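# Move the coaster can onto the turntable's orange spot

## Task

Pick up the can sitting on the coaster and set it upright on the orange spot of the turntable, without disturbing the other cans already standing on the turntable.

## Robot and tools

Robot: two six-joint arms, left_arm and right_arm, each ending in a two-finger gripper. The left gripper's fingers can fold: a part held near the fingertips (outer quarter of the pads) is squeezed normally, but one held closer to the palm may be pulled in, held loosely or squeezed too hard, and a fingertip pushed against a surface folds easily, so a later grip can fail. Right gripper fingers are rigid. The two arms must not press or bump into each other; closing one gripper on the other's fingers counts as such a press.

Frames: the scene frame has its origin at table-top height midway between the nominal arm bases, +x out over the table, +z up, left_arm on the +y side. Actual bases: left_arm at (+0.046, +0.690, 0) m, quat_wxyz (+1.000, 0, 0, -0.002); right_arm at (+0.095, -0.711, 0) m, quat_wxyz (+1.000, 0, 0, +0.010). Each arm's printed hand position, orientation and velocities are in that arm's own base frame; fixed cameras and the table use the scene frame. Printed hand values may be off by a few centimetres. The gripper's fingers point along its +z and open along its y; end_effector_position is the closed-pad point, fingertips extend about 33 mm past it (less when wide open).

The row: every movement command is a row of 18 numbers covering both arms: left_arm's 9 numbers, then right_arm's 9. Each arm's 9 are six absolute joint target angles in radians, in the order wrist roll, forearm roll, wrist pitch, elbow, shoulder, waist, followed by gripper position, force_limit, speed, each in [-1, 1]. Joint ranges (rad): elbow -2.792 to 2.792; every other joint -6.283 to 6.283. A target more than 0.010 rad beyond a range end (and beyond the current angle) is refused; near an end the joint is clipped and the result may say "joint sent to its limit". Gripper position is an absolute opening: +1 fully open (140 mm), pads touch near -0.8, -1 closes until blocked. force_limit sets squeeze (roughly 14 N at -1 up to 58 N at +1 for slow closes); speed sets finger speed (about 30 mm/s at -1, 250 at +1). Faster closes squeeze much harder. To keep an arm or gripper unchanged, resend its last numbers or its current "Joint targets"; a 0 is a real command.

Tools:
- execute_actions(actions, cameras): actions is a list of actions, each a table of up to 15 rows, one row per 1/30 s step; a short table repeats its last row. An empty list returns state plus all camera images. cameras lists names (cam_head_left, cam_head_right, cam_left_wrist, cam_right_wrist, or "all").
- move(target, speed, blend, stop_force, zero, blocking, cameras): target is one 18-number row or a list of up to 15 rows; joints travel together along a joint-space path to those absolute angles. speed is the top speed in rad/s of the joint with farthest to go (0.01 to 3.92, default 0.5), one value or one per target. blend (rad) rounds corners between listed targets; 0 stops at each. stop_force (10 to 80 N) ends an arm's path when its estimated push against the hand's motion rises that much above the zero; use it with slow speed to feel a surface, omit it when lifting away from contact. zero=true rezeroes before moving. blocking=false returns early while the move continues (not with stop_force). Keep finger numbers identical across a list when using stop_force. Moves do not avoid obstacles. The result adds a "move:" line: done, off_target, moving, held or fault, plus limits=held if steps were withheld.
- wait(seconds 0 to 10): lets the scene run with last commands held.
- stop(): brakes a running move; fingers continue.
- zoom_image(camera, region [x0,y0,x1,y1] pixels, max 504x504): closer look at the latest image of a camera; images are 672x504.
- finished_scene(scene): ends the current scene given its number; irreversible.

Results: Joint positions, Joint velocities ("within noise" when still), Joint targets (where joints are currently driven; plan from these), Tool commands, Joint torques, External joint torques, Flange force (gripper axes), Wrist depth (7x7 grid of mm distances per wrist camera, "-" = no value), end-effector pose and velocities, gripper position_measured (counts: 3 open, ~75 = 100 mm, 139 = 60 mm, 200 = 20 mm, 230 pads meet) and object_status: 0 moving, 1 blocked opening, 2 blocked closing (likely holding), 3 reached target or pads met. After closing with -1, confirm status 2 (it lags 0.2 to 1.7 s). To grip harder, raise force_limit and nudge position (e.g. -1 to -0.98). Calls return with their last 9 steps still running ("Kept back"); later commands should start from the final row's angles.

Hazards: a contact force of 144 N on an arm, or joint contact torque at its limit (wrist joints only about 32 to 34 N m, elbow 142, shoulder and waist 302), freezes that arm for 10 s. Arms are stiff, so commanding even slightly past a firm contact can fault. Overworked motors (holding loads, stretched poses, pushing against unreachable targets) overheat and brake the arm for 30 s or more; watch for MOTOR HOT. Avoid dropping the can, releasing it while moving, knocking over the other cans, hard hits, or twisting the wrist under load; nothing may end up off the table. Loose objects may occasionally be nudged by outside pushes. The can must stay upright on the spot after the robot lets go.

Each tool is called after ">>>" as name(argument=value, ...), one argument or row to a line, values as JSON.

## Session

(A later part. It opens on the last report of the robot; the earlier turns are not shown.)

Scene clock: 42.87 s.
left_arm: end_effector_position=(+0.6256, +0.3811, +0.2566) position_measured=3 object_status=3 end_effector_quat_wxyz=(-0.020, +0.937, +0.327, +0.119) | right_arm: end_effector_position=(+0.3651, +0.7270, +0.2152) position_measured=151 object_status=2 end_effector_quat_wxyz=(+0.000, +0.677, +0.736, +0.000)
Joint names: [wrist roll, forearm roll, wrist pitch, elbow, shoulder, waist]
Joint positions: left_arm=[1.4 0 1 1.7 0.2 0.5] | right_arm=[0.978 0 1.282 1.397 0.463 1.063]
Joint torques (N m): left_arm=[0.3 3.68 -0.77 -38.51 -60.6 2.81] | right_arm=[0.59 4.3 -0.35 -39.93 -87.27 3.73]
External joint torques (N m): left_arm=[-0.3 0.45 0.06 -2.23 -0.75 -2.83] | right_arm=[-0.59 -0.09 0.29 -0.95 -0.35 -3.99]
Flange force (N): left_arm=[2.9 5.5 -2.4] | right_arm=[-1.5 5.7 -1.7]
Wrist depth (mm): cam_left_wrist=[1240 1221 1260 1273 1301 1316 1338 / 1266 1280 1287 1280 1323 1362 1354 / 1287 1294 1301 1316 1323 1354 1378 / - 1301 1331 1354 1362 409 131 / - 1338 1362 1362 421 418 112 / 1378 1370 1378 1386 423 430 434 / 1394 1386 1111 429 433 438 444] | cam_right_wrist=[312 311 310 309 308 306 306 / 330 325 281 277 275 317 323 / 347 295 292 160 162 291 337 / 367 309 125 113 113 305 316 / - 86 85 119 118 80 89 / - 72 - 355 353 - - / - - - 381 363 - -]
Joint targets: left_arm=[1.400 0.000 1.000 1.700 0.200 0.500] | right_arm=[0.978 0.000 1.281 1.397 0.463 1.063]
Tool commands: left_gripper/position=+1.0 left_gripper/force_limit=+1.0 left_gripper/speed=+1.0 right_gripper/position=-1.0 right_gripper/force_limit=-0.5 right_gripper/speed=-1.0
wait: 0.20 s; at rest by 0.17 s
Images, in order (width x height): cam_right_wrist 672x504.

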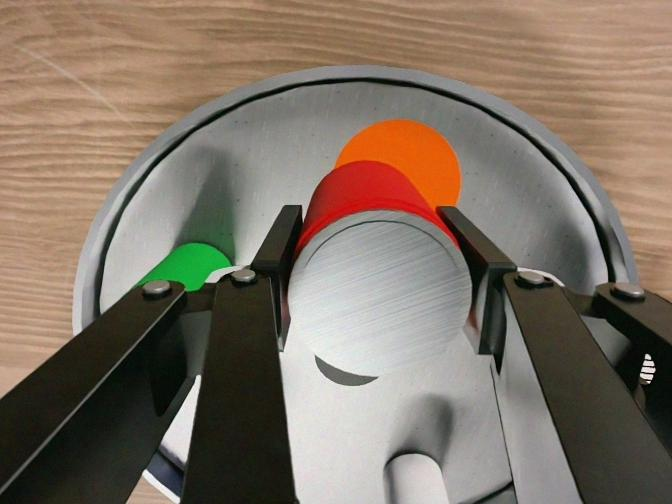

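>>> move(
  target=[0.95, 0, 1, 1.7, 0.2, 0.5, 1, 1, 1, 0.9784, 0, 1.2815, 1.3969, 0.4632, 1.0630, -1, -0.5, -1],
  speed=0.05,
  blocking=false,
)

Scene clock: 44.67 s.
left_arm: end_effector_position=(+0.6256, +0.3811, +0.2566) position_measured=3 object_status=3 end_effector_quat_wxyz=(-0.018, +0.934, +0.337, +0.119) end_effector_velocity=(+0.000, -0.001, +0.000) end_effector_angular_velocity=(-0.012, -0.006, +0.048) | right_arm: end_effector_position=(+0.3651, +0.7270, +0.2152) position_measured=151 object_status=2 end_effector_quat_wxyz=(+0.000, +0.677, +0.736, +0.000)
Joint names: [wrist roll, forearm roll, wrist pitch, elbow, shoulder, waist]
Joint positions: left_arm=[1.377 0 1 1.7 0.2 0.5] | right_arm=[0.978 0 1.282 1.397 0.463 1.063]
Joint velocities: left_arm=[-0.049 -0.002 0.001 -0.001 0 0] | right_arm=[within noise]
Joint torques (N m): left_arm=[0.28 3.66 -0.76 -38.54 -60.42 2.58] | right_arm=[0.56 4.34 -0.32 -40.08 -86.96 4.06]
External joint torques (N m): left_arm=[-0.28 0.44 0.05 -2.17 -0.92 -2.66] | right_arm=[-0.56 -0.12 0.27 -0.79 -0.61 -4.13]
Flange force (N): left_arm=[2.5 5.2 -2.5] | right_arm=[-2.3 5.4 -1.6]
Wrist depth (mm): cam_left_wrist=[1240 1233 1233 1301 1287 1301 1331 / 1246 1253 1294 1301 1323 1346 1370 / 1266 1280 1331 1323 1338 1378 1411 / - 1301 1331 1362 1394 410 131 / - 1346 1386 1378 424 420 112 / 1362 1362 1386 1411 422 430 435 / 1370 1394 1052 424 432 437 442] | cam_right_wrist=[312 311 311 309 309 308 307 / 328 324 281 279 277 318 324 / 348 294 293 172 285 291 338 / 366 311 125 113 113 300 315 / - 86 85 119 118 80 89 / - 72 - 354 353 - - / - - - 381 368 - -]
Joint targets: left_arm=[1.375 0.000 1.000 1.700 0.200 0.500] | right_arm=[0.978 0.000 1.281 1.397 0.463 1.063]
Tool commands: left_gripper/position=+1.0 left_gripper/force_limit=+1.0 left_gripper/speed=+1.0 right_gripper/position=-1.0 right_gripper/force_limit=-0.5 right_gripper/speed=-1.0
move: running; left_arm: the wrist roll is farthest, 0.427 rad from its target

>>> wait(
  seconds=10,
  cameras=[],
)

>>> wait(
  seconds=5,
  cameras=[],
)

>>> wait(
  seconds=5.16,
  cameras=["cam_right_wrist"],
)

>>> execute_actions(
  actions=[
    [[0.95,0,1,1.7,0.2,0.5,1,1,1,0.9790,0,1.2815,1.3967,0.4633,1.0629,-1,-0.5,-1],[0.95,0,1,1.7,0.2,0.5,1,1,1,0.9806,0,1.2816,1.3964,0.4636,1.0626,-1,-0.5,-1],[0.95,0,1,1.7,0.2,0.5,1,1,1,0.9834,0,1.2814,1.3962,0.4640,1.0622,-1,-0.5,-1],[0.95,0,1,1.7,0.2,0.5,1,1,1,0.9874,0,1.2803,1.3964,0.4649,1.0615,-1,-0.5,-1],[0.95,0,1,1.7,0.2,0.5,1,1,1,0.9924,0,1.2786,1.3970,0.4661,1.0607,-1,-0.5,-1],[0.95,0,1,1.7,0.2,0.5,1,1,1,0.9985,0,1.2762,1.3978,0.4676,1.0597,-1,-0.5,-1],[0.95,0,1,1.7,0.2,0.5,1,1,1,1.0058,0,1.2732,1.3989,0.4696,1.0585,-1,-0.5,-1],[0.95,0,1,1.7,0.2,0.5,1,1,1,1.0142,0,1.2696,1.4002,0.4718,1.0571,-1,-0.5,-1],[0.95,0,1,1.7,0.2,0.5,1,1,1,1.0237,0,1.2656,1.4017,0.4743,1.0556,-1,-0.5,-1],[0.95,0,1,1.7,0.2,0.5,1,1,1,1.0343,0,1.2611,1.4033,0.4772,1.0538,-1,-0.5,-1],[0.95,0,1,1.7,0.2,0.5,1,1,1,1.0460,0,1.2563,1.4050,0.4803,1.0519,-1,-0.5,-1],[0.95,0,1,1.7,0.2,0.5,1,1,1,1.0588,0,1.2510,1.4070,0.4836,1.0497,-1,-0.5,-1],[0.95,0,1,1.7,0.2,0.5,1,1,1,1.0727,0,1.2455,1.4089,0.4872,1.0474,-1,-0.5,-1],[0.95,0,1,1.7,0.2,0.5,1,1,1,1.0877,0,1.2398,1.4108,0.4910,1.0448,-1,-0.5,-1],[0.95,0,1,1.7,0.2,0.5,1,1,1,1.1038,0,1.2340,1.4127,0.4950,1.0421,-1,-0.5,-1]],
    [[0.95,0,1,1.7,0.2,0.5,1,1,1,1.1204,0,1.2278,1.4150,0.4988,1.0391,-1,-0.5,-1],[0.95,0,1,1.7,0.2,0.5,1,1,1,1.1370,0,1.2215,1.4173,0.5028,1.0362,-1,-0.5,-1],[0.95,0,1,1.7,0.2,0.5,1,1,1,1.1536,0,1.2152,1.4196,0.5068,1.0333,-1,-0.5,-1],[0.95,0,1,1.7,0.2,0.5,1,1,1,1.1702,0,1.2089,1.4219,0.5108,1.0303,-1,-0.5,-1],[0.95,0,1,1.7,0.2,0.5,1,1,1,1.1868,0,1.2026,1.4240,0.5149,1.0274,-1,-0.5,-1],[0.95,0,1,1.7,0.2,0.5,1,1,1,1.2033,0,1.1965,1.4261,0.5190,1.0245,-1,-0.5,-1],[0.95,0,1,1.7,0.2,0.5,1,1,1,1.2199,0,1.1903,1.4283,0.5229,1.0215,-1,-0.5,-1],[0.95,0,1,1.7,0.2,0.5,1,1,1,1.2364,0,1.1843,1.4306,0.5266,1.0185,-1,-0.5,-1],[0.95,0,1,1.7,0.2,0.5,1,1,1,1.2529,0,1.1786,1.4328,0.5303,1.0154,-1,-0.5,-1],[0.95,0,1,1.7,0.2,0.5,1,1,1,1.2694,0,1.1731,1.4347,0.5338,1.0124,-1,-0.5,-1],[0.95,0,1,1.7,0.2,0.5,1,1,1,1.2858,0,1.1680,1.4364,0.5372,1.0094,-1,-0.5,-1],[0.95,0,1,1.7,0.2,0.5,1,1,1,1.3023,0,1.1632,1.4380,0.5404,1.0063,-1,-0.5,-1],[0.95,0,1,1.7,0.2,0.5,1,1,1,1.3188,0,1.1587,1.4396,0.5432,1.0033,-1,-0.5,-1],[0.95,0,1,1.7,0.2,0.5,1,1,1,1.3352,0,1.1548,1.4410,0.5459,1.0002,-1,-0.5,-1],[0.95,0,1,1.7,0.2,0.5,1,1,1,1.3516,0,1.1514,1.4420,0.5483,0.9971,-1,-0.5,-1]],
    [[0.95,0,1,1.7,0.2,0.5,1,1,1,1.3680,0,1.1485,1.4426,0.5504,0.9940,-1,-0.5,-1],[0.95,0,1,1.7,0.2,0.5,1,1,1,1.3845,0,1.1463,1.4430,0.5523,0.9909,-1,-0.5,-1],[0.95,0,1,1.7,0.2,0.5,1,1,1,1.4009,0,1.1446,1.4434,0.5535,0.9878,-1,-0.5,-1],[0.95,0,1,1.7,0.2,0.5,1,1,1,1.4172,0,1.1437,1.4434,0.5545,0.9846,-1,-0.5,-1],[0.95,0,1,1.7,0.2,0.5,1,1,1,1.4336,0,1.1436,1.4430,0.5551,0.9815,-1,-0.5,-1],[0.95,0,1,1.7,0.2,0.5,1,1,1,1.4500,0,1.1438,1.4423,0.5555,0.9784,-1,-0.5,-1],[0.95,0,1,1.7,0.2,0.5,1,1,1,1.4664,0,1.1441,1.4417,0.5559,0.9753,-1,-0.5,-1],[0.95,0,1,1.7,0.2,0.5,1,1,1,1.4828,0,1.1441,1.4415,0.5560,0.9721,-1,-0.5,-1],[0.95,0,1,1.7,0.2,0.5,1,1,1,1.4991,0,1.1442,1.4413,0.5561,0.9689,-1,-0.5,-1],[0.95,0,1,1.7,0.2,0.5,1,1,1,1.5155,0,1.1443,1.4412,0.5561,0.9658,-1,-0.5,-1],[0.95,0,1,1.7,0.2,0.5,1,1,1,1.5318,0,1.1443,1.4410,0.5562,0.9626,-1,-0.5,-1],[0.95,0,1,1.7,0.2,0.5,1,1,1,1.5482,0,1.1444,1.4409,0.5563,0.9595,-1,-0.5,-1],[0.95,0,1,1.7,0.2,0.5,1,1,1,1.5646,0,1.1442,1.4413,0.5561,0.9563,0.3,-0.5,-0.4],[0.95,0,1,1.7,0.2,0.5,1,1,1,1.5809,0,1.1441,1.4417,0.5558,0.9532,0.3,-0.5,-0.4],[0.95,0,1,1.7,0.2,0.5,1,1,1,1.5973,0,1.1439,1.4421,0.5556,0.9500,0.3,-0.5,-0.4]],
  ],
  cameras=["cam_right_wrist", "cam_head_left"],
)

>>> execute_actions(
  actions=[
    [[0.95,0,1,1.7,0.2,0.5,1,1,1,1.6136,0,1.1438,1.4425,0.5554,0.9468,0.3,-0.5,-0.4],[0.95,0,1,1.7,0.2,0.5,1,1,1,1.6300,0,1.1436,1.4428,0.5551,0.9437,0.3,-0.5,-0.4],[0.95,0,1,1.7,0.2,0.5,1,1,1,1.6463,0,1.1433,1.4437,0.5546,0.9405,0.3,-0.5,-0.4],[0.95,0,1,1.7,0.2,0.5,1,1,1,1.6627,0,1.1429,1.4446,0.5541,0.9374,0.3,-0.5,-0.4],[0.95,0,1,1.7,0.2,0.5,1,1,1,1.6791,0,1.1426,1.4455,0.5535,0.9342,0.3,-0.5,-0.4],[0.95,0,1,1.7,0.2,0.5,1,1,1,1.6954,0,1.1422,1.4465,0.5529,0.9311,0.3,-0.5,-0.4],[0.95,0,1,1.7,0.2,0.5,1,1,1,1.7118,0,1.1418,1.4474,0.5524,0.9279,0.3,-0.5,-0.4],[0.95,0,1,1.7,0.2,0.5,1,1,1,1.7282,0,1.1413,1.4487,0.5516,0.9248,0.3,-0.5,-0.4],[0.95,0,1,1.7,0.2,0.5,1,1,1,1.7446,0,1.1408,1.4502,0.5507,0.9217,0.3,-0.5,-0.4],[0.95,0,1,1.7,0.2,0.5,1,1,1,1.7610,0,1.1402,1.4516,0.5498,0.9185,0.3,-0.5,-0.4],[0.95,0,1,1.7,0.2,0.5,1,1,1,1.7774,0,1.1400,1.4528,0.5487,0.9154,0.3,-0.5,-0.4],[0.95,0,1,1.7,0.2,0.5,1,1,1,1.7938,0,1.1405,1.4537,0.5474,0.9123,0.3,-0.5,-0.4],[0.95,0,1,1.7,0.2,0.5,1,1,1,1.8102,0,1.1416,1.4545,0.5455,0.9092,0.3,-0.5,-0.4],[0.95,0,1,1.7,0.2,0.5,1,1,1,1.8266,0,1.1432,1.4551,0.5433,0.9061,0.3,-0.5,-0.4],[0.95,0,1,1.7,0.2,0.5,1,1,1,1.8431,0,1.1454,1.4554,0.5408,0.9031,0.3,-0.5,-0.4]],
  ],
  cameras=["cam_right_wrist", "cam_head_left"],
)

>>> execute_actions(
  actions=[
    [[0.95,0,1,1.7,0.2,0.5,1,1,1,1.8595,0,1.1481,1.4554,0.5381,0.9000,0.3,-0.5,-0.4],[0.95,0,1,1.7,0.2,0.5,1,1,1,1.8760,0,1.1514,1.4550,0.5352,0.8969,0.3,-0.5,-0.4],[0.95,0,1,1.7,0.2,0.5,1,1,1,1.8924,0,1.1550,1.4547,0.5319,0.8939,0.3,-0.5,-0.4],[0.95,0,1,1.7,0.2,0.5,1,1,1,1.9090,0,1.1590,1.4543,0.5283,0.8909,0.3,-0.5,-0.4],[0.95,0,1,1.7,0.2,0.5,1,1,1,1.9255,0,1.1633,1.4537,0.5246,0.8879,0.3,-0.5,-0.4],[0.95,0,1,1.7,0.2,0.5,1,1,1,1.9420,0,1.1680,1.4528,0.5208,0.8848,0.3,-0.5,-0.4],[0.95,0,1,1.7,0.2,0.5,1,1,1,1.9585,0,1.1730,1.4517,0.5169,0.8818,0.3,-0.5,-0.4],[0.95,0,1,1.7,0.2,0.5,1,1,1,1.9750,0,1.1782,1.4507,0.5128,0.8789,0.3,-0.5,-0.4],[0.95,0,1,1.7,0.2,0.5,1,1,1,1.9916,0,1.1835,1.4497,0.5084,0.8759,0.3,-0.5,-0.4],[0.95,0,1,1.7,0.2,0.5,1,1,1,2.0082,0,1.1889,1.4486,0.5040,0.8730,0.3,-0.5,-0.4],[0.95,0,1,1.7,0.2,0.5,1,1,1,2.0248,0,1.1945,1.4474,0.4996,0.8701,0.3,-0.5,-0.4],[0.95,0,1,1.7,0.2,0.5,1,1,1,2.0414,0,1.2002,1.4461,0.4953,0.8672,0.3,-0.5,-0.4],[0.95,0,1,1.7,0.2,0.5,1,1,1,2.0580,0,1.2059,1.4448,0.4908,0.8643,0.3,-0.5,-0.4],[0.95,0,1,1.7,0.2,0.5,1,1,1,2.0747,0,1.2115,1.4439,0.4862,0.8615,0.3,-0.5,-0.4],[0.95,0,1,1.7,0.2,0.5,1,1,1,2.0914,0,1.2171,1.4429,0.4817,0.8586,0.3,-0.5,-0.4]],
    [[0.95,0,1,1.7,0.2,0.5,1,1,1,2.1076,0,1.2226,1.4418,0.4772,0.8559,0.3,-0.5,-0.4],[0.95,0,1,1.7,0.2,0.5,1,1,1,2.1226,0,1.2280,1.4405,0.4731,0.8534,0.3,-0.5,-0.4],[0.95,0,1,1.7,0.2,0.5,1,1,1,2.1365,0,1.2334,1.4391,0.4691,0.8510,0.3,-0.5,-0.4],[0.95,0,1,1.7,0.2,0.5,1,1,1,2.1494,0,1.2385,1.4378,0.4652,0.8489,0.3,-0.5,-0.4],[0.95,0,1,1.7,0.2,0.5,1,1,1,2.1612,0,1.2434,1.4366,0.4616,0.8471,0.3,-0.5,-0.4],[0.95,0,1,1.7,0.2,0.5,1,1,1,2.1718,0,1.2481,1.4352,0.4583,0.8453,0.3,-0.5,-0.4],[0.95,0,1,1.7,0.2,0.5,1,1,1,2.1813,0,1.2525,1.4339,0.4553,0.8438,0.3,-0.5,-0.4],[0.95,0,1,1.7,0.2,0.5,1,1,1,2.1898,0,1.2565,1.4325,0.4526,0.8425,0.3,-0.5,-0.4],[0.95,0,1,1.7,0.2,0.5,1,1,1,2.1970,0,1.2602,1.4312,0.4502,0.8413,0.3,-0.5,-0.4],[0.95,0,1,1.7,0.2,0.5,1,1,1,2.2032,0,1.2634,1.4300,0.4482,0.8403,0.3,-0.5,-0.4],[0.95,0,1,1.7,0.2,0.5,1,1,1,2.2083,0,1.2662,1.4290,0.4465,0.8395,0.3,-0.5,-0.4],[0.95,0,1,1.7,0.2,0.5,1,1,1,2.2122,0,1.2684,1.4281,0.4451,0.8389,0.3,-0.5,-0.4],[0.95,0,1,1.7,0.2,0.5,1,1,1,2.2150,0,1.2701,1.4274,0.4442,0.8384,0.3,-0.5,-0.4],[0.95,0,1,1.7,0.2,0.5,1,1,1,2.2167,0,1.2711,1.4269,0.4436,0.8382,0.3,-0.5,-0.4],[0.95,0,1,1.7,0.2,0.5,1,1,1,2.2172,0,1.2714,1.4268,0.4434,0.8381,0.3,-0.5,-0.4]],
  ],
  cameras=["cam_right_wrist", "cam_head_left", "cam_head_right"],
)

Scene clock: 53.40 s.
left_arm: end_effector_position=(+0.6256, +0.3811, +0.2566) position_measured=3 object_status=3 end_effector_quat_wxyz=(+0.007, +0.841, +0.528, +0.120) | right_arm: end_effector_position=(+0.3651, +0.7270, +0.2152) position_measured=151 object_status=2 end_effector_quat_wxyz=(+0.000, +0.677, +0.736, +0.000)
Joint names: [wrist roll, forearm roll, wrist pitch, elbow, shoulder, waist]
Joint positions: left_arm=[0.95 0 1 1.7 0.2 0.5] | right_arm=[0.978 0 1.282 1.397 0.463 1.063]
Joint torques (N m): left_arm=[0.3 3.67 -0.75 -38.5 -60.27 2.72] | right_arm=[0.55 4.29 -0.36 -39.96 -87.1 3.9]
External joint torques (N m): left_arm=[-0.29 0.45 0.06 -2.05 -1.05 -2.74] | right_arm=[-0.55 -0.09 0.31 -0.73 -0.22 -3.92]
Flange force (N): left_arm=[-0.4 5.6 -2.6] | right_arm=[-1.7 5.4 -1.5]
Wrist depth (mm): cam_left_wrist=[1149 1190 1227 1280 1338 1354 1428 / 1172 1221 1266 1301 1346 1386 1463 / 1202 1246 1287 1331 1394 1436 1491 / - 1253 1309 1362 1428 433 131 / - 1323 1354 1411 434 441 112 / 1122 1091 1346 426 442 463 1625 / 775 415 424 438 456 478 1636] | cam_right_wrist=[312 311 309 310 308 307 307 / 329 325 280 275 275 317 323 / 346 294 293 152 284 291 338 / 366 309 125 113 113 304 317 / - 86 85 119 118 80 89 / - 72 - 354 354 - - / - - - 381 366 - -]
Joint targets: left_arm=[0.950 0.000 1.000 1.700 0.200 0.500] | right_arm=[0.978 0.000 1.281 1.397 0.463 1.063]
Tool commands: left_gripper/position=+1.0 left_gripper/force_limit=+1.0 left_gripper/speed=+1.0 right_gripper/position=-1.0 right_gripper/force_limit=-0.5 right_gripper/speed=-1.0
earlier move: done
wait: 3.40 of 10 s (the move ended)
No camera images: "cameras" was empty.

Scene clock: 58.40 s.
left_arm: end_effector_position=(+0.6256, +0.3811, +0.2566) position_measured=3 object_status=3 end_effector_quat_wxyz=(+0.007, +0.841, +0.528, +0.120) | right_arm: end_effector_position=(+0.3651, +0.7270, +0.2152) position_measured=151 object_status=2 end_effector_quat_wxyz=(+0.000, +0.677, +0.736, +0.000)
Joint names: [wrist roll, forearm roll, wrist pitch, elbow, shoulder, waist]
Joint positions: left_arm=[0.95 0 1 1.7 0.2 0.5] | right_arm=[0.978 0 1.282 1.397 0.463 1.063]
Joint torques (N m): left_arm=[0.29 3.7 -0.75 -38.41 -60.29 2.67] | right_arm=[0.61 4.33 -0.4 -40.13 -87.13 4.31]
External joint torques (N m): left_arm=[-0.28 0.41 0.07 -1.97 -0.83 -2.65] | right_arm=[-0.61 -0.14 0.35 -0.61 -0.46 -4.63]
Flange force (N): left_arm=[-0.1 5.6 -2.3] | right_arm=[-2.7 5.9 -1.5]
Wrist depth (mm): cam_left_wrist=[1149 1184 1240 1280 1346 1362 1419 / 1190 1233 1260 1301 1354 1402 1445 / 1227 1253 1287 1354 1394 1419 1481 / - 1240 1323 1354 1411 431 131 / - 1309 1370 1394 435 442 113 / 1096 1086 1354 430 442 461 1613 / 777 418 422 440 457 478 1659] | cam_right_wrist=[312 311 310 309 308 307 307 / 330 326 280 279 276 318 323 / 348 293 290 172 250 290 339 / 366 299 125 113 113 301 315 / - 86 85 119 118 80 89 / - 72 - 354 353 - - / - - - 367 376 - -]
Joint targets: left_arm=[0.950 0.000 1.000 1.700 0.200 0.500] | right_arm=[0.978 0.000 1.281 1.397 0.463 1.063]
Tool commands: left_gripper/position=+1.0 left_gripper/force_limit=+1.0 left_gripper/speed=+1.0 right_gripper/position=-1.0 right_gripper/force_limit=-0.5 right_gripper/speed=-1.0
wait: 5.00 s; at rest by 0.17 s
No camera images: "cameras" was empty.

Scene clock: 63.57 s.
left_arm: end_effector_position=(+0.6256, +0.3811, +0.2566) position_measured=3 object_status=3 end_effector_quat_wxyz=(+0.007, +0.841, +0.528, +0.120) | right_arm: end_effector_position=(+0.3651, +0.7270, +0.2152) position_measured=151 object_status=2 end_effector_quat_wxyz=(+0.000, +0.677, +0.736, +0.000)
Joint names: [wrist roll, forearm roll, wrist pitch, elbow, shoulder, waist]
Joint positions: left_arm=[0.95 0 1 1.7 0.2 0.5] | right_arm=[0.978 0 1.282 1.397 0.463 1.063]
Joint torques (N m): left_arm=[0.3 3.74 -0.76 -38.44 -60.51 2.5] | right_arm=[0.54 4.38 -0.37 -40 -87.43 4.04]
External joint torques (N m): left_arm=[-0.3 0.38 0.07 -2.17 -0.82 -2.51] | right_arm=[-0.54 -0.19 0.32 -0.7 -0.1 -4.32]
Flange force (N): left_arm=[0.4 5.6 -2.5] | right_arm=[-1.8 5.9 -1.4]
Wrist depth (mm): cam_left_wrist=[1155 1178 1221 1280 1331 1378 1402 / 1178 1214 1253 1316 1338 1402 1472 / 1214 1233 1287 1346 1386 1445 1491 / - 1253 1316 1346 1428 432 131 / - 1323 1346 1402 434 443 113 / 1111 1091 1346 427 440 462 1613 / 780 418 422 438 457 476 1647] | cam_right_wrist=[312 310 310 309 309 308 306 / 329 326 280 277 278 317 323 / 348 294 294 143 286 290 338 / 365 311 125 113 113 269 311 / - 86 85 119 117 80 89 / - 72 - 354 353 - - / - - - 373 381 - -]
Joint targets: left_arm=[0.950 0.000 1.000 1.700 0.200 0.500] | right_arm=[0.978 0.000 1.281 1.397 0.463 1.063]
Tool commands: left_gripper/position=+1.0 left_gripper/force_limit=+1.0 left_gripper/speed=+1.0 right_gripper/position=-1.0 right_gripper/force_limit=-0.5 right_gripper/speed=-1.0
wait: 5.17 s; at rest by 0.17 s
Images, in order (width x height): cam_right_wrist 672x504.

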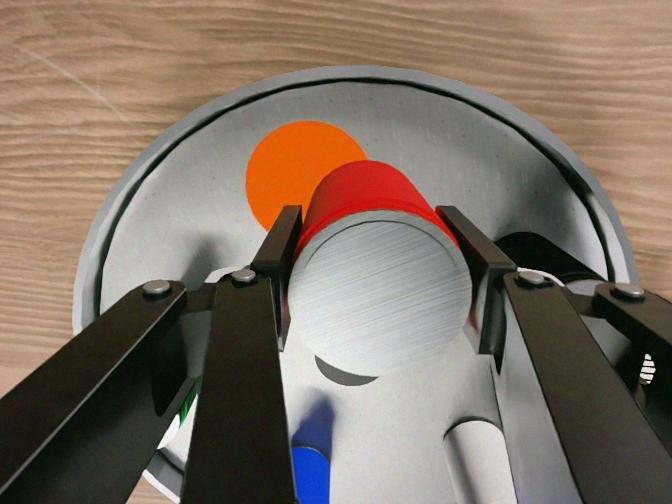

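Scene clock: 64.77 s.
left_arm: end_effector_position=(+0.6256, +0.3811, +0.2566) position_measured=3 object_status=3 end_effector_quat_wxyz=(+0.007, +0.841, +0.528, +0.120) | right_arm: end_effector_position=(+0.4335, +0.7147, +0.1156) position_measured=151 object_status=2 end_effector_quat_wxyz=(+0.000, +0.843, +0.538, +0.000) end_effector_velocity=(+0.071, -0.037, -0.020) end_effector_angular_velocity=(-0.005, +0.004, -0.585)
Joint names: [wrist roll, forearm roll, wrist pitch, elbow, shoulder, waist]
Joint positions: left_arm=[0.95 0 1 1.7 0.2 0.5] | right_arm=[1.419 0 1.144 1.443 0.554 0.984]
Joint velocities: left_arm=[within noise] | right_arm=[0.49 0 -0.017 -0.001 0.024 -0.095]
Joint torques (N m): left_arm=[0.29 3.69 -0.78 -38.46 -60.24 2.51] | right_arm=[0.62 4.25 -0.14 -38.73 -94.41 3.89]
External joint torques (N m): left_arm=[-0.29 0.44 0.08 -2.2 -1.13 -2.44] | right_arm=[-0.62 -0.16 0.14 -0.91 -3.24 -3.04]
External joint torques at the end of the 1st action: left_arm=[-0.26 0.43 0.04 -2.09 -0.79 -2.51] | right_arm=[-0.7 -0.15 0.46 -0.37 0.8 -3.99]
External joint torques at the end of the 2nd action: left_arm=[-0.31 0.42 0.06 -2.06 -0.82 -2.63] | right_arm=[-0.66 -0.08 0.28 -0.72 0.14 -4.58]
Flange force (N): left_arm=[0.1 5.4 -2.8] | right_arm=[-3.1 4.1 -3.2]
Flange force at the end of the 1st action (N): left_arm=[0.2 5.5 -2.3] | right_arm=[2.0 5.8 -0.7]
Flange force at the end of the 2nd action (N): left_arm=[0.0 5.7 -2.4] | right_arm=[1.4 6.4 -1.0]
Wrist depth (mm): cam_left_wrist=[1149 1190 1227 1273 1323 1386 1394 / 1184 1202 1246 1294 1354 1411 1463 / 1227 1240 1287 1354 1394 1436 1491 / - 1253 1331 1338 1419 431 131 / - 1294 1354 1428 433 445 112 / 1111 1071 1331 430 444 461 1613 / 780 416 424 437 457 478 1625] | cam_right_wrist=[222 222 219 215 215 220 219 / 234 186 183 181 182 183 226 / 195 194 194 142 188 192 192 / 208 207 201 113 113 202 204 / - 86 85 119 118 80 89 / - 72 - 232 235 - - / - - - 243 248 - -]
Joint targets: left_arm=[0.950 0.000 1.000 1.700 0.200 0.500] | right_arm=[1.450 0.000 1.144 1.442 0.556 0.978]
Kept back: 9 steps.
Images, in order (width x height): cam_head_left 672x504, cam_right_wrist 672x504.

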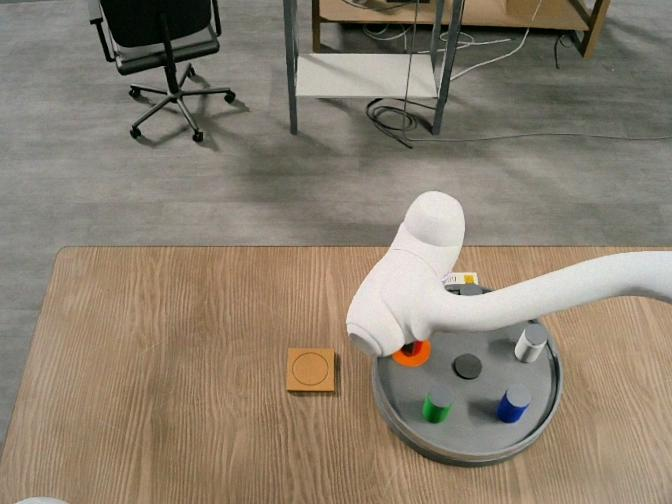

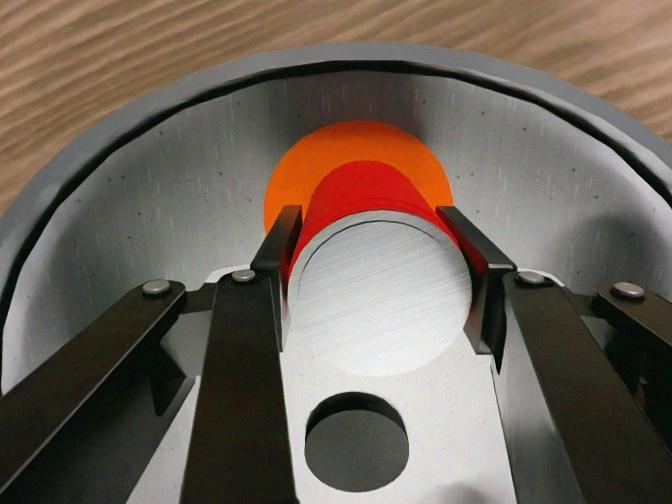

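Scene clock: 65.27 s.
left_arm: end_effector_position=(+0.6256, +0.3811, +0.2566) position_measured=3 object_status=3 end_effector_quat_wxyz=(+0.007, +0.841, +0.528, +0.120) | right_arm: end_effector_position=(+0.4665, +0.6930, +0.1152) position_measured=121 object_status=0 end_effector_quat_wxyz=(+0.000, +0.913, +0.409, +0.000) end_effector_velocity=(+0.058, -0.052, +0.001) end_effector_angular_velocity=(+0.005, -0.004, -0.582)
Joint names: [wrist roll, forearm roll, wrist pitch, elbow, shoulder, waist]
Joint positions: left_arm=[0.95 0 1 1.7 0.2 0.5] | right_arm=[1.665 0 1.143 1.445 0.554 0.937]
Joint velocities: left_arm=[within noise] | right_arm=[0.489 0 -0.017 0.031 -0.02 -0.094]
Joint torques (N m): left_arm=[0.31 3.72 -0.74 -38.58 -60.33 2.84] | right_arm=[0.34 4.08 -0.38 -37.93 -90.43 2.32]
External joint torques (N m): left_arm=[-0.3 0.42 0.04 -2.2 -1.21 -2.84] | right_arm=[-0.34 -0.09 0.34 -1.02 -4.31 -2.32]
Flange force (N): left_arm=[-0.4 5.8 -2.8] | right_arm=[-3.3 3.7 -4.3]
Wrist depth (mm): cam_left_wrist=[1155 1184 1227 1266 1309 1354 1378 / 1160 1214 1260 1301 1354 1428 1491 / 1214 1233 1266 1316 1402 1445 1491 / - 1253 1316 1362 1428 431 131 / - 1301 1362 1402 435 443 112 / 1111 1091 1354 428 442 461 1602 / 772 415 423 441 457 478 1647] | cam_right_wrist=[221 221 218 215 215 219 218 / 234 185 184 180 182 183 186 / 193 194 192 141 184 192 192 / 206 206 125 113 113 136 203 / - 86 110 119 119 114 85 / - 61 234 231 233 - - / - - 253 244 250 - -]
Joint targets: left_arm=[0.950 0.000 1.000 1.700 0.200 0.500] | right_arm=[1.695 0.000 1.142 1.446 0.553 0.931]
Kept back: 9 steps.
Images, in order (width x height): cam_head_left 672x504, cam_right_wrist 672x504.

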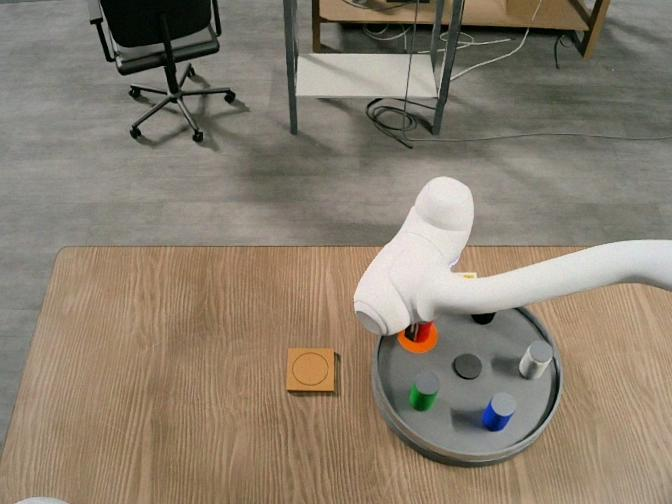

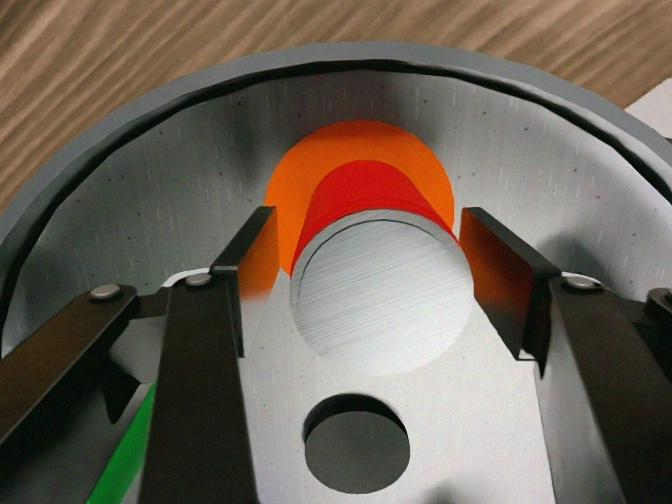

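Scene clock: 66.27 s.
left_arm: end_effector_position=(+0.6256, +0.3811, +0.2566) position_measured=3 object_status=3 end_effector_quat_wxyz=(+0.007, +0.841, +0.528, +0.120) | right_arm: end_effector_position=(+0.5072, +0.6278, +0.1926) position_measured=91 object_status=3 end_effector_quat_wxyz=(+0.000, +0.991, +0.133, +0.000) end_effector_velocity=(+0.015, -0.057, +0.115) end_effector_angular_velocity=(+0.001, -0.001, -0.441)
Joint names: [wrist roll, forearm roll, wrist pitch, elbow, shoulder, waist]
Joint positions: left_arm=[0.95 0 1 1.7 0.2 0.5] | right_arm=[2.152 0 1.24 1.438 0.464 0.849]
Joint velocities: left_arm=[within noise] | right_arm=[0.38 0 0.156 -0.042 -0.115 -0.061]
Joint torques (N m): left_arm=[0.31 3.71 -0.74 -38.46 -60.48 2.73] | right_arm=[0.75 4.19 -0.55 -37.49 -80.21 5.17]
External joint torques (N m): left_arm=[-0.3 0.43 0.04 -2.29 -1 -2.72] | right_arm=[-0.76 -0.15 0.51 -1.77 -4.8 -3.91]
External joint torques at the end of the 1st action: left_arm=[-0.29 0.45 0.03 -2.17 -1.21 -2.57] | right_arm=[-0.37 -0.18 0.2 -1.6 -1.48 -3.44]
Flange force (N): left_arm=[0.2 5.9 -2.7] | right_arm=[0.9 6.5 -5.3]
Flange force at the end of the 1st action (N): left_arm=[-0.2 5.4 -2.7] | right_arm=[4.0 2.9 -2.8]
Wrist depth (mm): cam_left_wrist=[1172 1178 1214 1240 1309 1354 1419 / 1172 1221 1260 1309 1331 1419 1436 / 1214 1246 1287 1323 1394 1428 1472 / - 1253 1338 1370 1419 432 131 / - 1316 1386 1394 435 444 112 / 1106 1101 1346 428 443 460 1602 / 790 418 423 437 458 478 1636] | cam_right_wrist=[291 290 288 288 233 240 286 / 308 302 257 251 253 255 301 / 324 269 268 186 264 267 310 / 339 282 165 193 280 136 278 / - 80 303 300 301 118 86 / - 58 324 317 321 320 - / - - 337 345 340 339 72]
Joint targets: left_arm=[0.950 0.000 1.000 1.700 0.200 0.500] | right_arm=[2.172 0.000 1.248 1.435 0.458 0.845]
Kept back: 9 steps.
Images, in order (width x height): cam_head_left 672x504, cam_head_right 672x504, cam_right_wrist 672x504.

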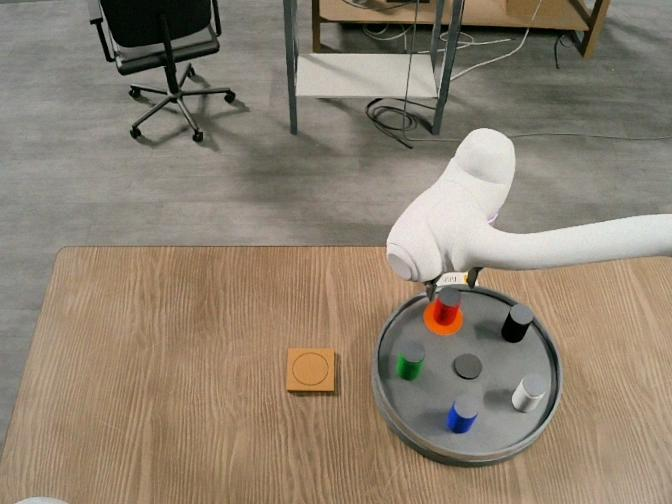

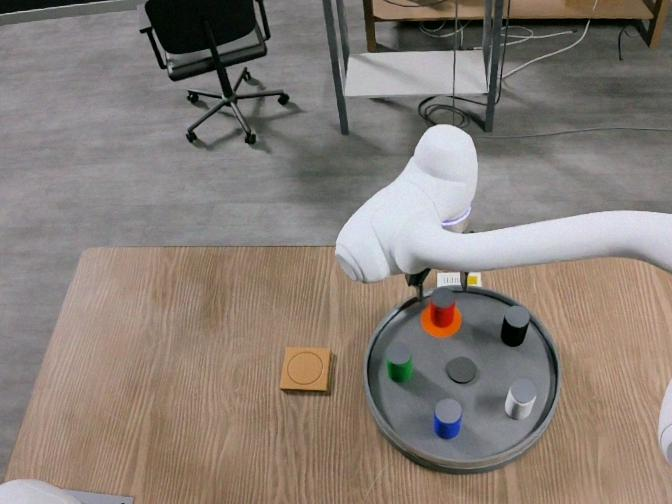

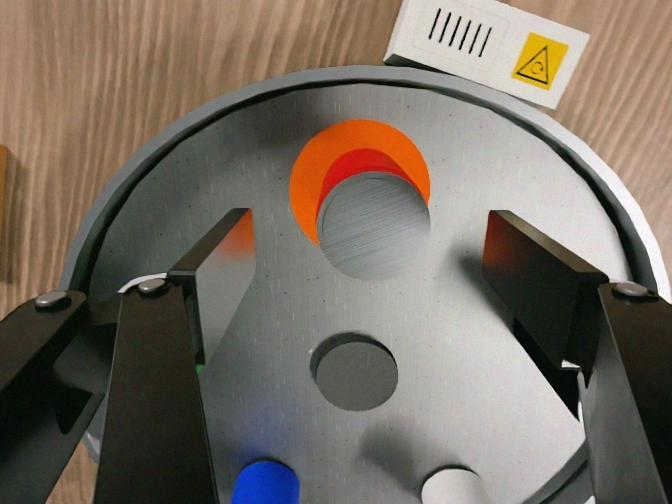

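>>> move(
  target=[0.95, 0, 1, 1.7, 0.2, 0.5, 1, 1, 1, 1.9, 0, 1.5327, 1.3593, 0.2496, 0.8381, 0.3, -0.5, -0.4],
  speed=0.3,
  cameras=["cam_right_wrist", "cam_head_left", "cam_head_right"],
)

Scene clock: 68.13 s.
left_arm: end_effector_position=(+0.6256, +0.3811, +0.2566) position_measured=3 object_status=3 end_effector_quat_wxyz=(+0.007, +0.841, +0.528, +0.120) | right_arm: end_effector_position=(+0.4505, +0.5522, +0.3996) position_measured=91 object_status=3 end_effector_quat_wxyz=(+0.000, +0.968, +0.252, +0.000)
Joint names: [wrist roll, forearm roll, wrist pitch, elbow, shoulder, waist]
Joint positions: left_arm=[0.95 0 1 1.7 0.2 0.5] | right_arm=[1.9 0 1.533 1.359 0.25 0.838]
Joint torques (N m): left_arm=[0.31 3.69 -0.74 -38.38 -60.49 2.6] | right_arm=[0.59 4.47 -0.4 -41 -67.14 3.88]
External joint torques (N m): left_arm=[-0.31 0.45 0.04 -2.39 -0.96 -2.62] | right_arm=[-0.59 -0.13 0.35 -1.45 -1.1 -3.77]
Flange force (N): left_arm=[0.4 6.0 -2.7] | right_arm=[3.3 5.3 -3.2]
Wrist depth (mm): cam_left_wrist=[1138 1190 1233 1246 1323 1378 1394 / 1184 1214 1260 1309 1370 1402 1454 / 1227 1246 1287 1346 1362 1411 1491 / - 1260 1316 1362 1436 431 131 / - 1301 1354 1411 435 443 112 / 1127 1076 1354 428 444 463 1592 / 777 415 424 439 457 477 1625] | cam_right_wrist=[470 466 425 423 461 471 471 / 503 452 449 448 449 497 492 / 534 430 473 476 421 520 524 / 563 494 144 502 504 136 552 / - 80 531 528 592 118 86 / - 58 636 637 630 630 - / - - 683 681 679 - 72]
Joint targets: left_arm=[0.950 0.000 1.000 1.700 0.200 0.500] | right_arm=[1.900 0.000 1.533 1.359 0.250 0.838]
move: done
Images, in order (width x height): cam_head_left 672x504, cam_head_right 672x504, cam_right_wrist 672x504.

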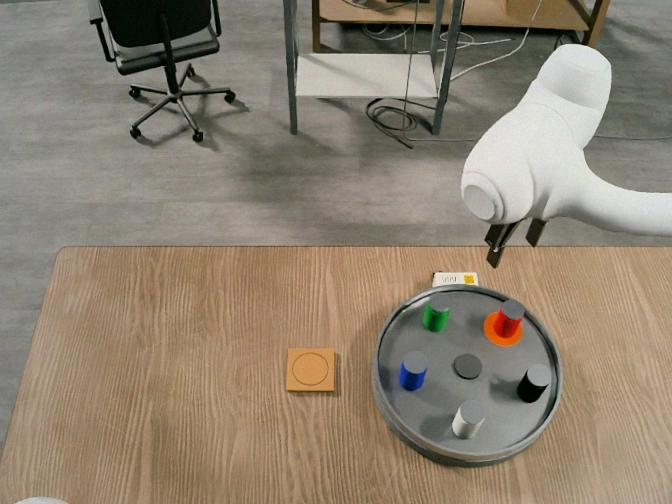

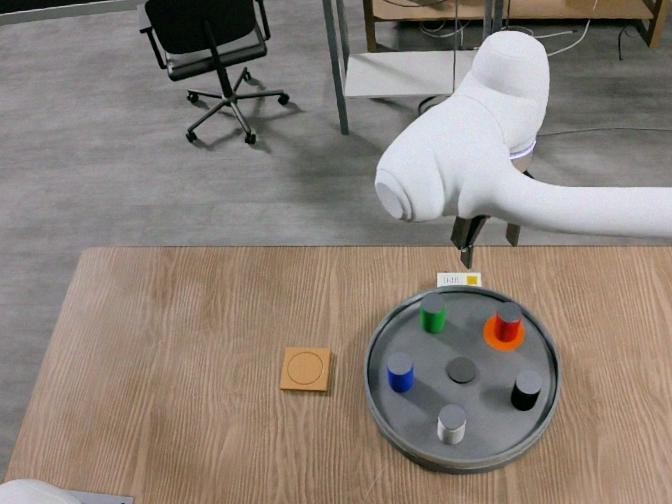

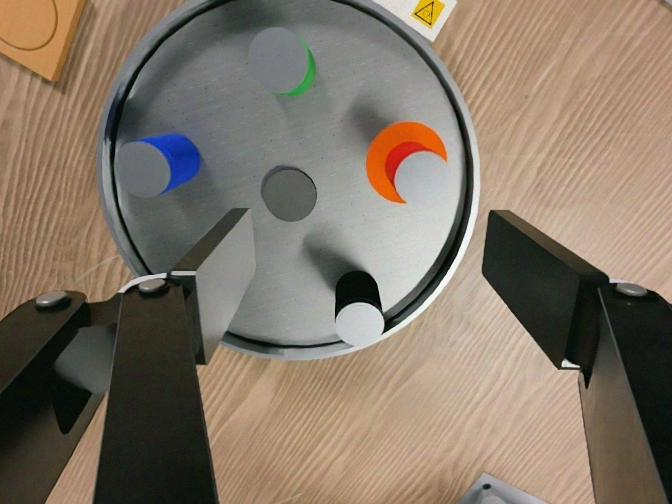

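>>> execute_actions(
  actions=[],
)

Scene clock: 68.40 s.
left_arm: end_effector_position=(+0.6256, +0.3811, +0.2566) position_measured=3 object_status=3 end_effector_quat_wxyz=(+0.007, +0.841, +0.528, +0.120) | right_arm: end_effector_position=(+0.4505, +0.5522, +0.3996) position_measured=91 object_status=3 end_effector_quat_wxyz=(+0.000, +0.968, +0.252, +0.000)
Joint names: [wrist roll, forearm roll, wrist pitch, elbow, shoulder, waist]
Joint positions: left_arm=[0.95 0 1 1.7 0.2 0.5] | right_arm=[1.9 0 1.533 1.359 0.25 0.838]
Joint velocities: within noise
Joint torques (N m): left_arm=[0.29 3.71 -0.74 -38.48 -60.37 2.53] | right_arm=[0.54 4.43 -0.38 -40.88 -67.27 4.53]
External joint torques (N m): left_arm=[-0.28 0.41 0.04 -2.21 -1.1 -2.51] | right_arm=[-0.54 -0.06 0.33 -1.77 -1.41 -4.25]
Flange force (N): left_arm=[0.1 5.5 -2.7] | right_arm=[3.6 5.8 -3.7]
Wrist depth (mm): cam_left_wrist=[1178 1184 1240 1266 1301 1354 1419 / 1172 1196 1287 1309 1354 1394 1436 / 1221 1240 1294 1323 1346 1445 1491 / - 1253 1331 1354 1419 432 131 / - 1323 1346 1394 435 444 112 / 1122 1091 1338 429 444 463 1592 / 783 416 422 439 455 475 1625] | cam_right_wrist=[469 468 426 422 463 470 468 / 504 442 450 448 449 495 498 / 532 479 471 473 437 522 521 / 562 493 144 505 500 136 552 / - 80 529 520 592 118 86 / - 58 637 636 630 629 - / - - 681 681 675 - 72]
Joint targets: left_arm=[0.950 0.000 1.000 1.700 0.200 0.500] | right_arm=[1.900 0.000 1.533 1.359 0.250 0.838]
Tool commands: left_gripper/position=+1.0 left_gripper/force_limit=+1.0 left_gripper/speed=+1.0 right_gripper/position=+0.3 right_gripper/force_limit=-0.5 right_gripper/speed=-0.4

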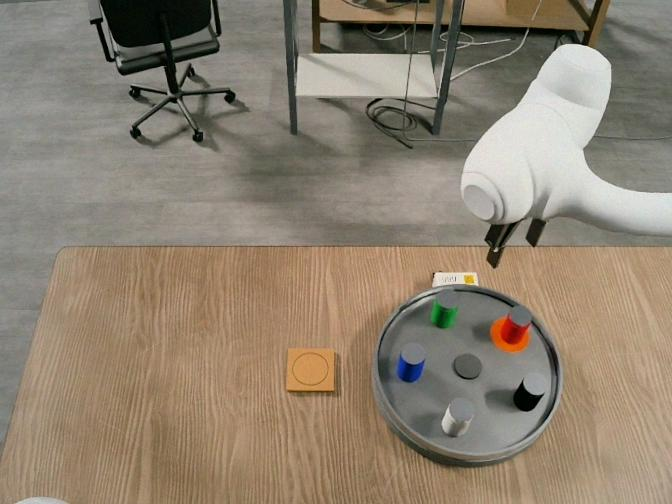

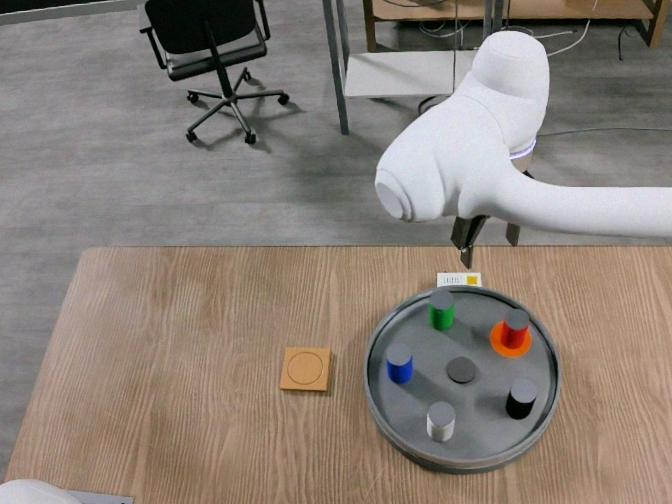

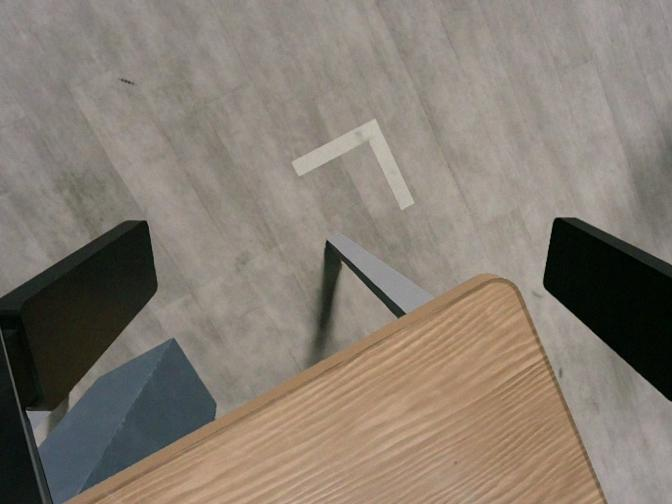

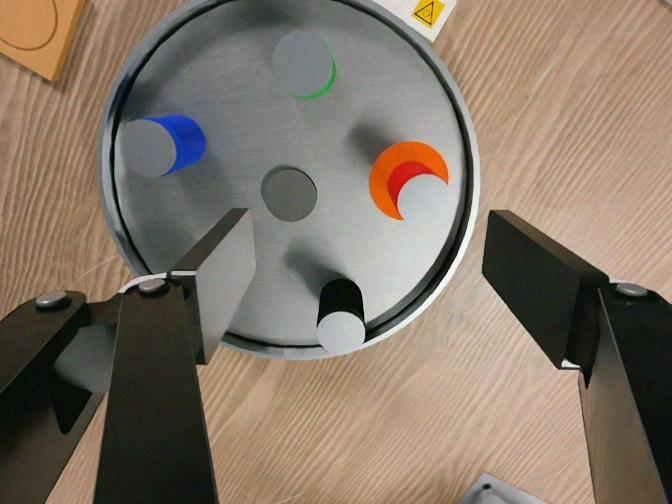

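>>> finished_scene(
  scene=2,
)

The scene is finished: the task was done.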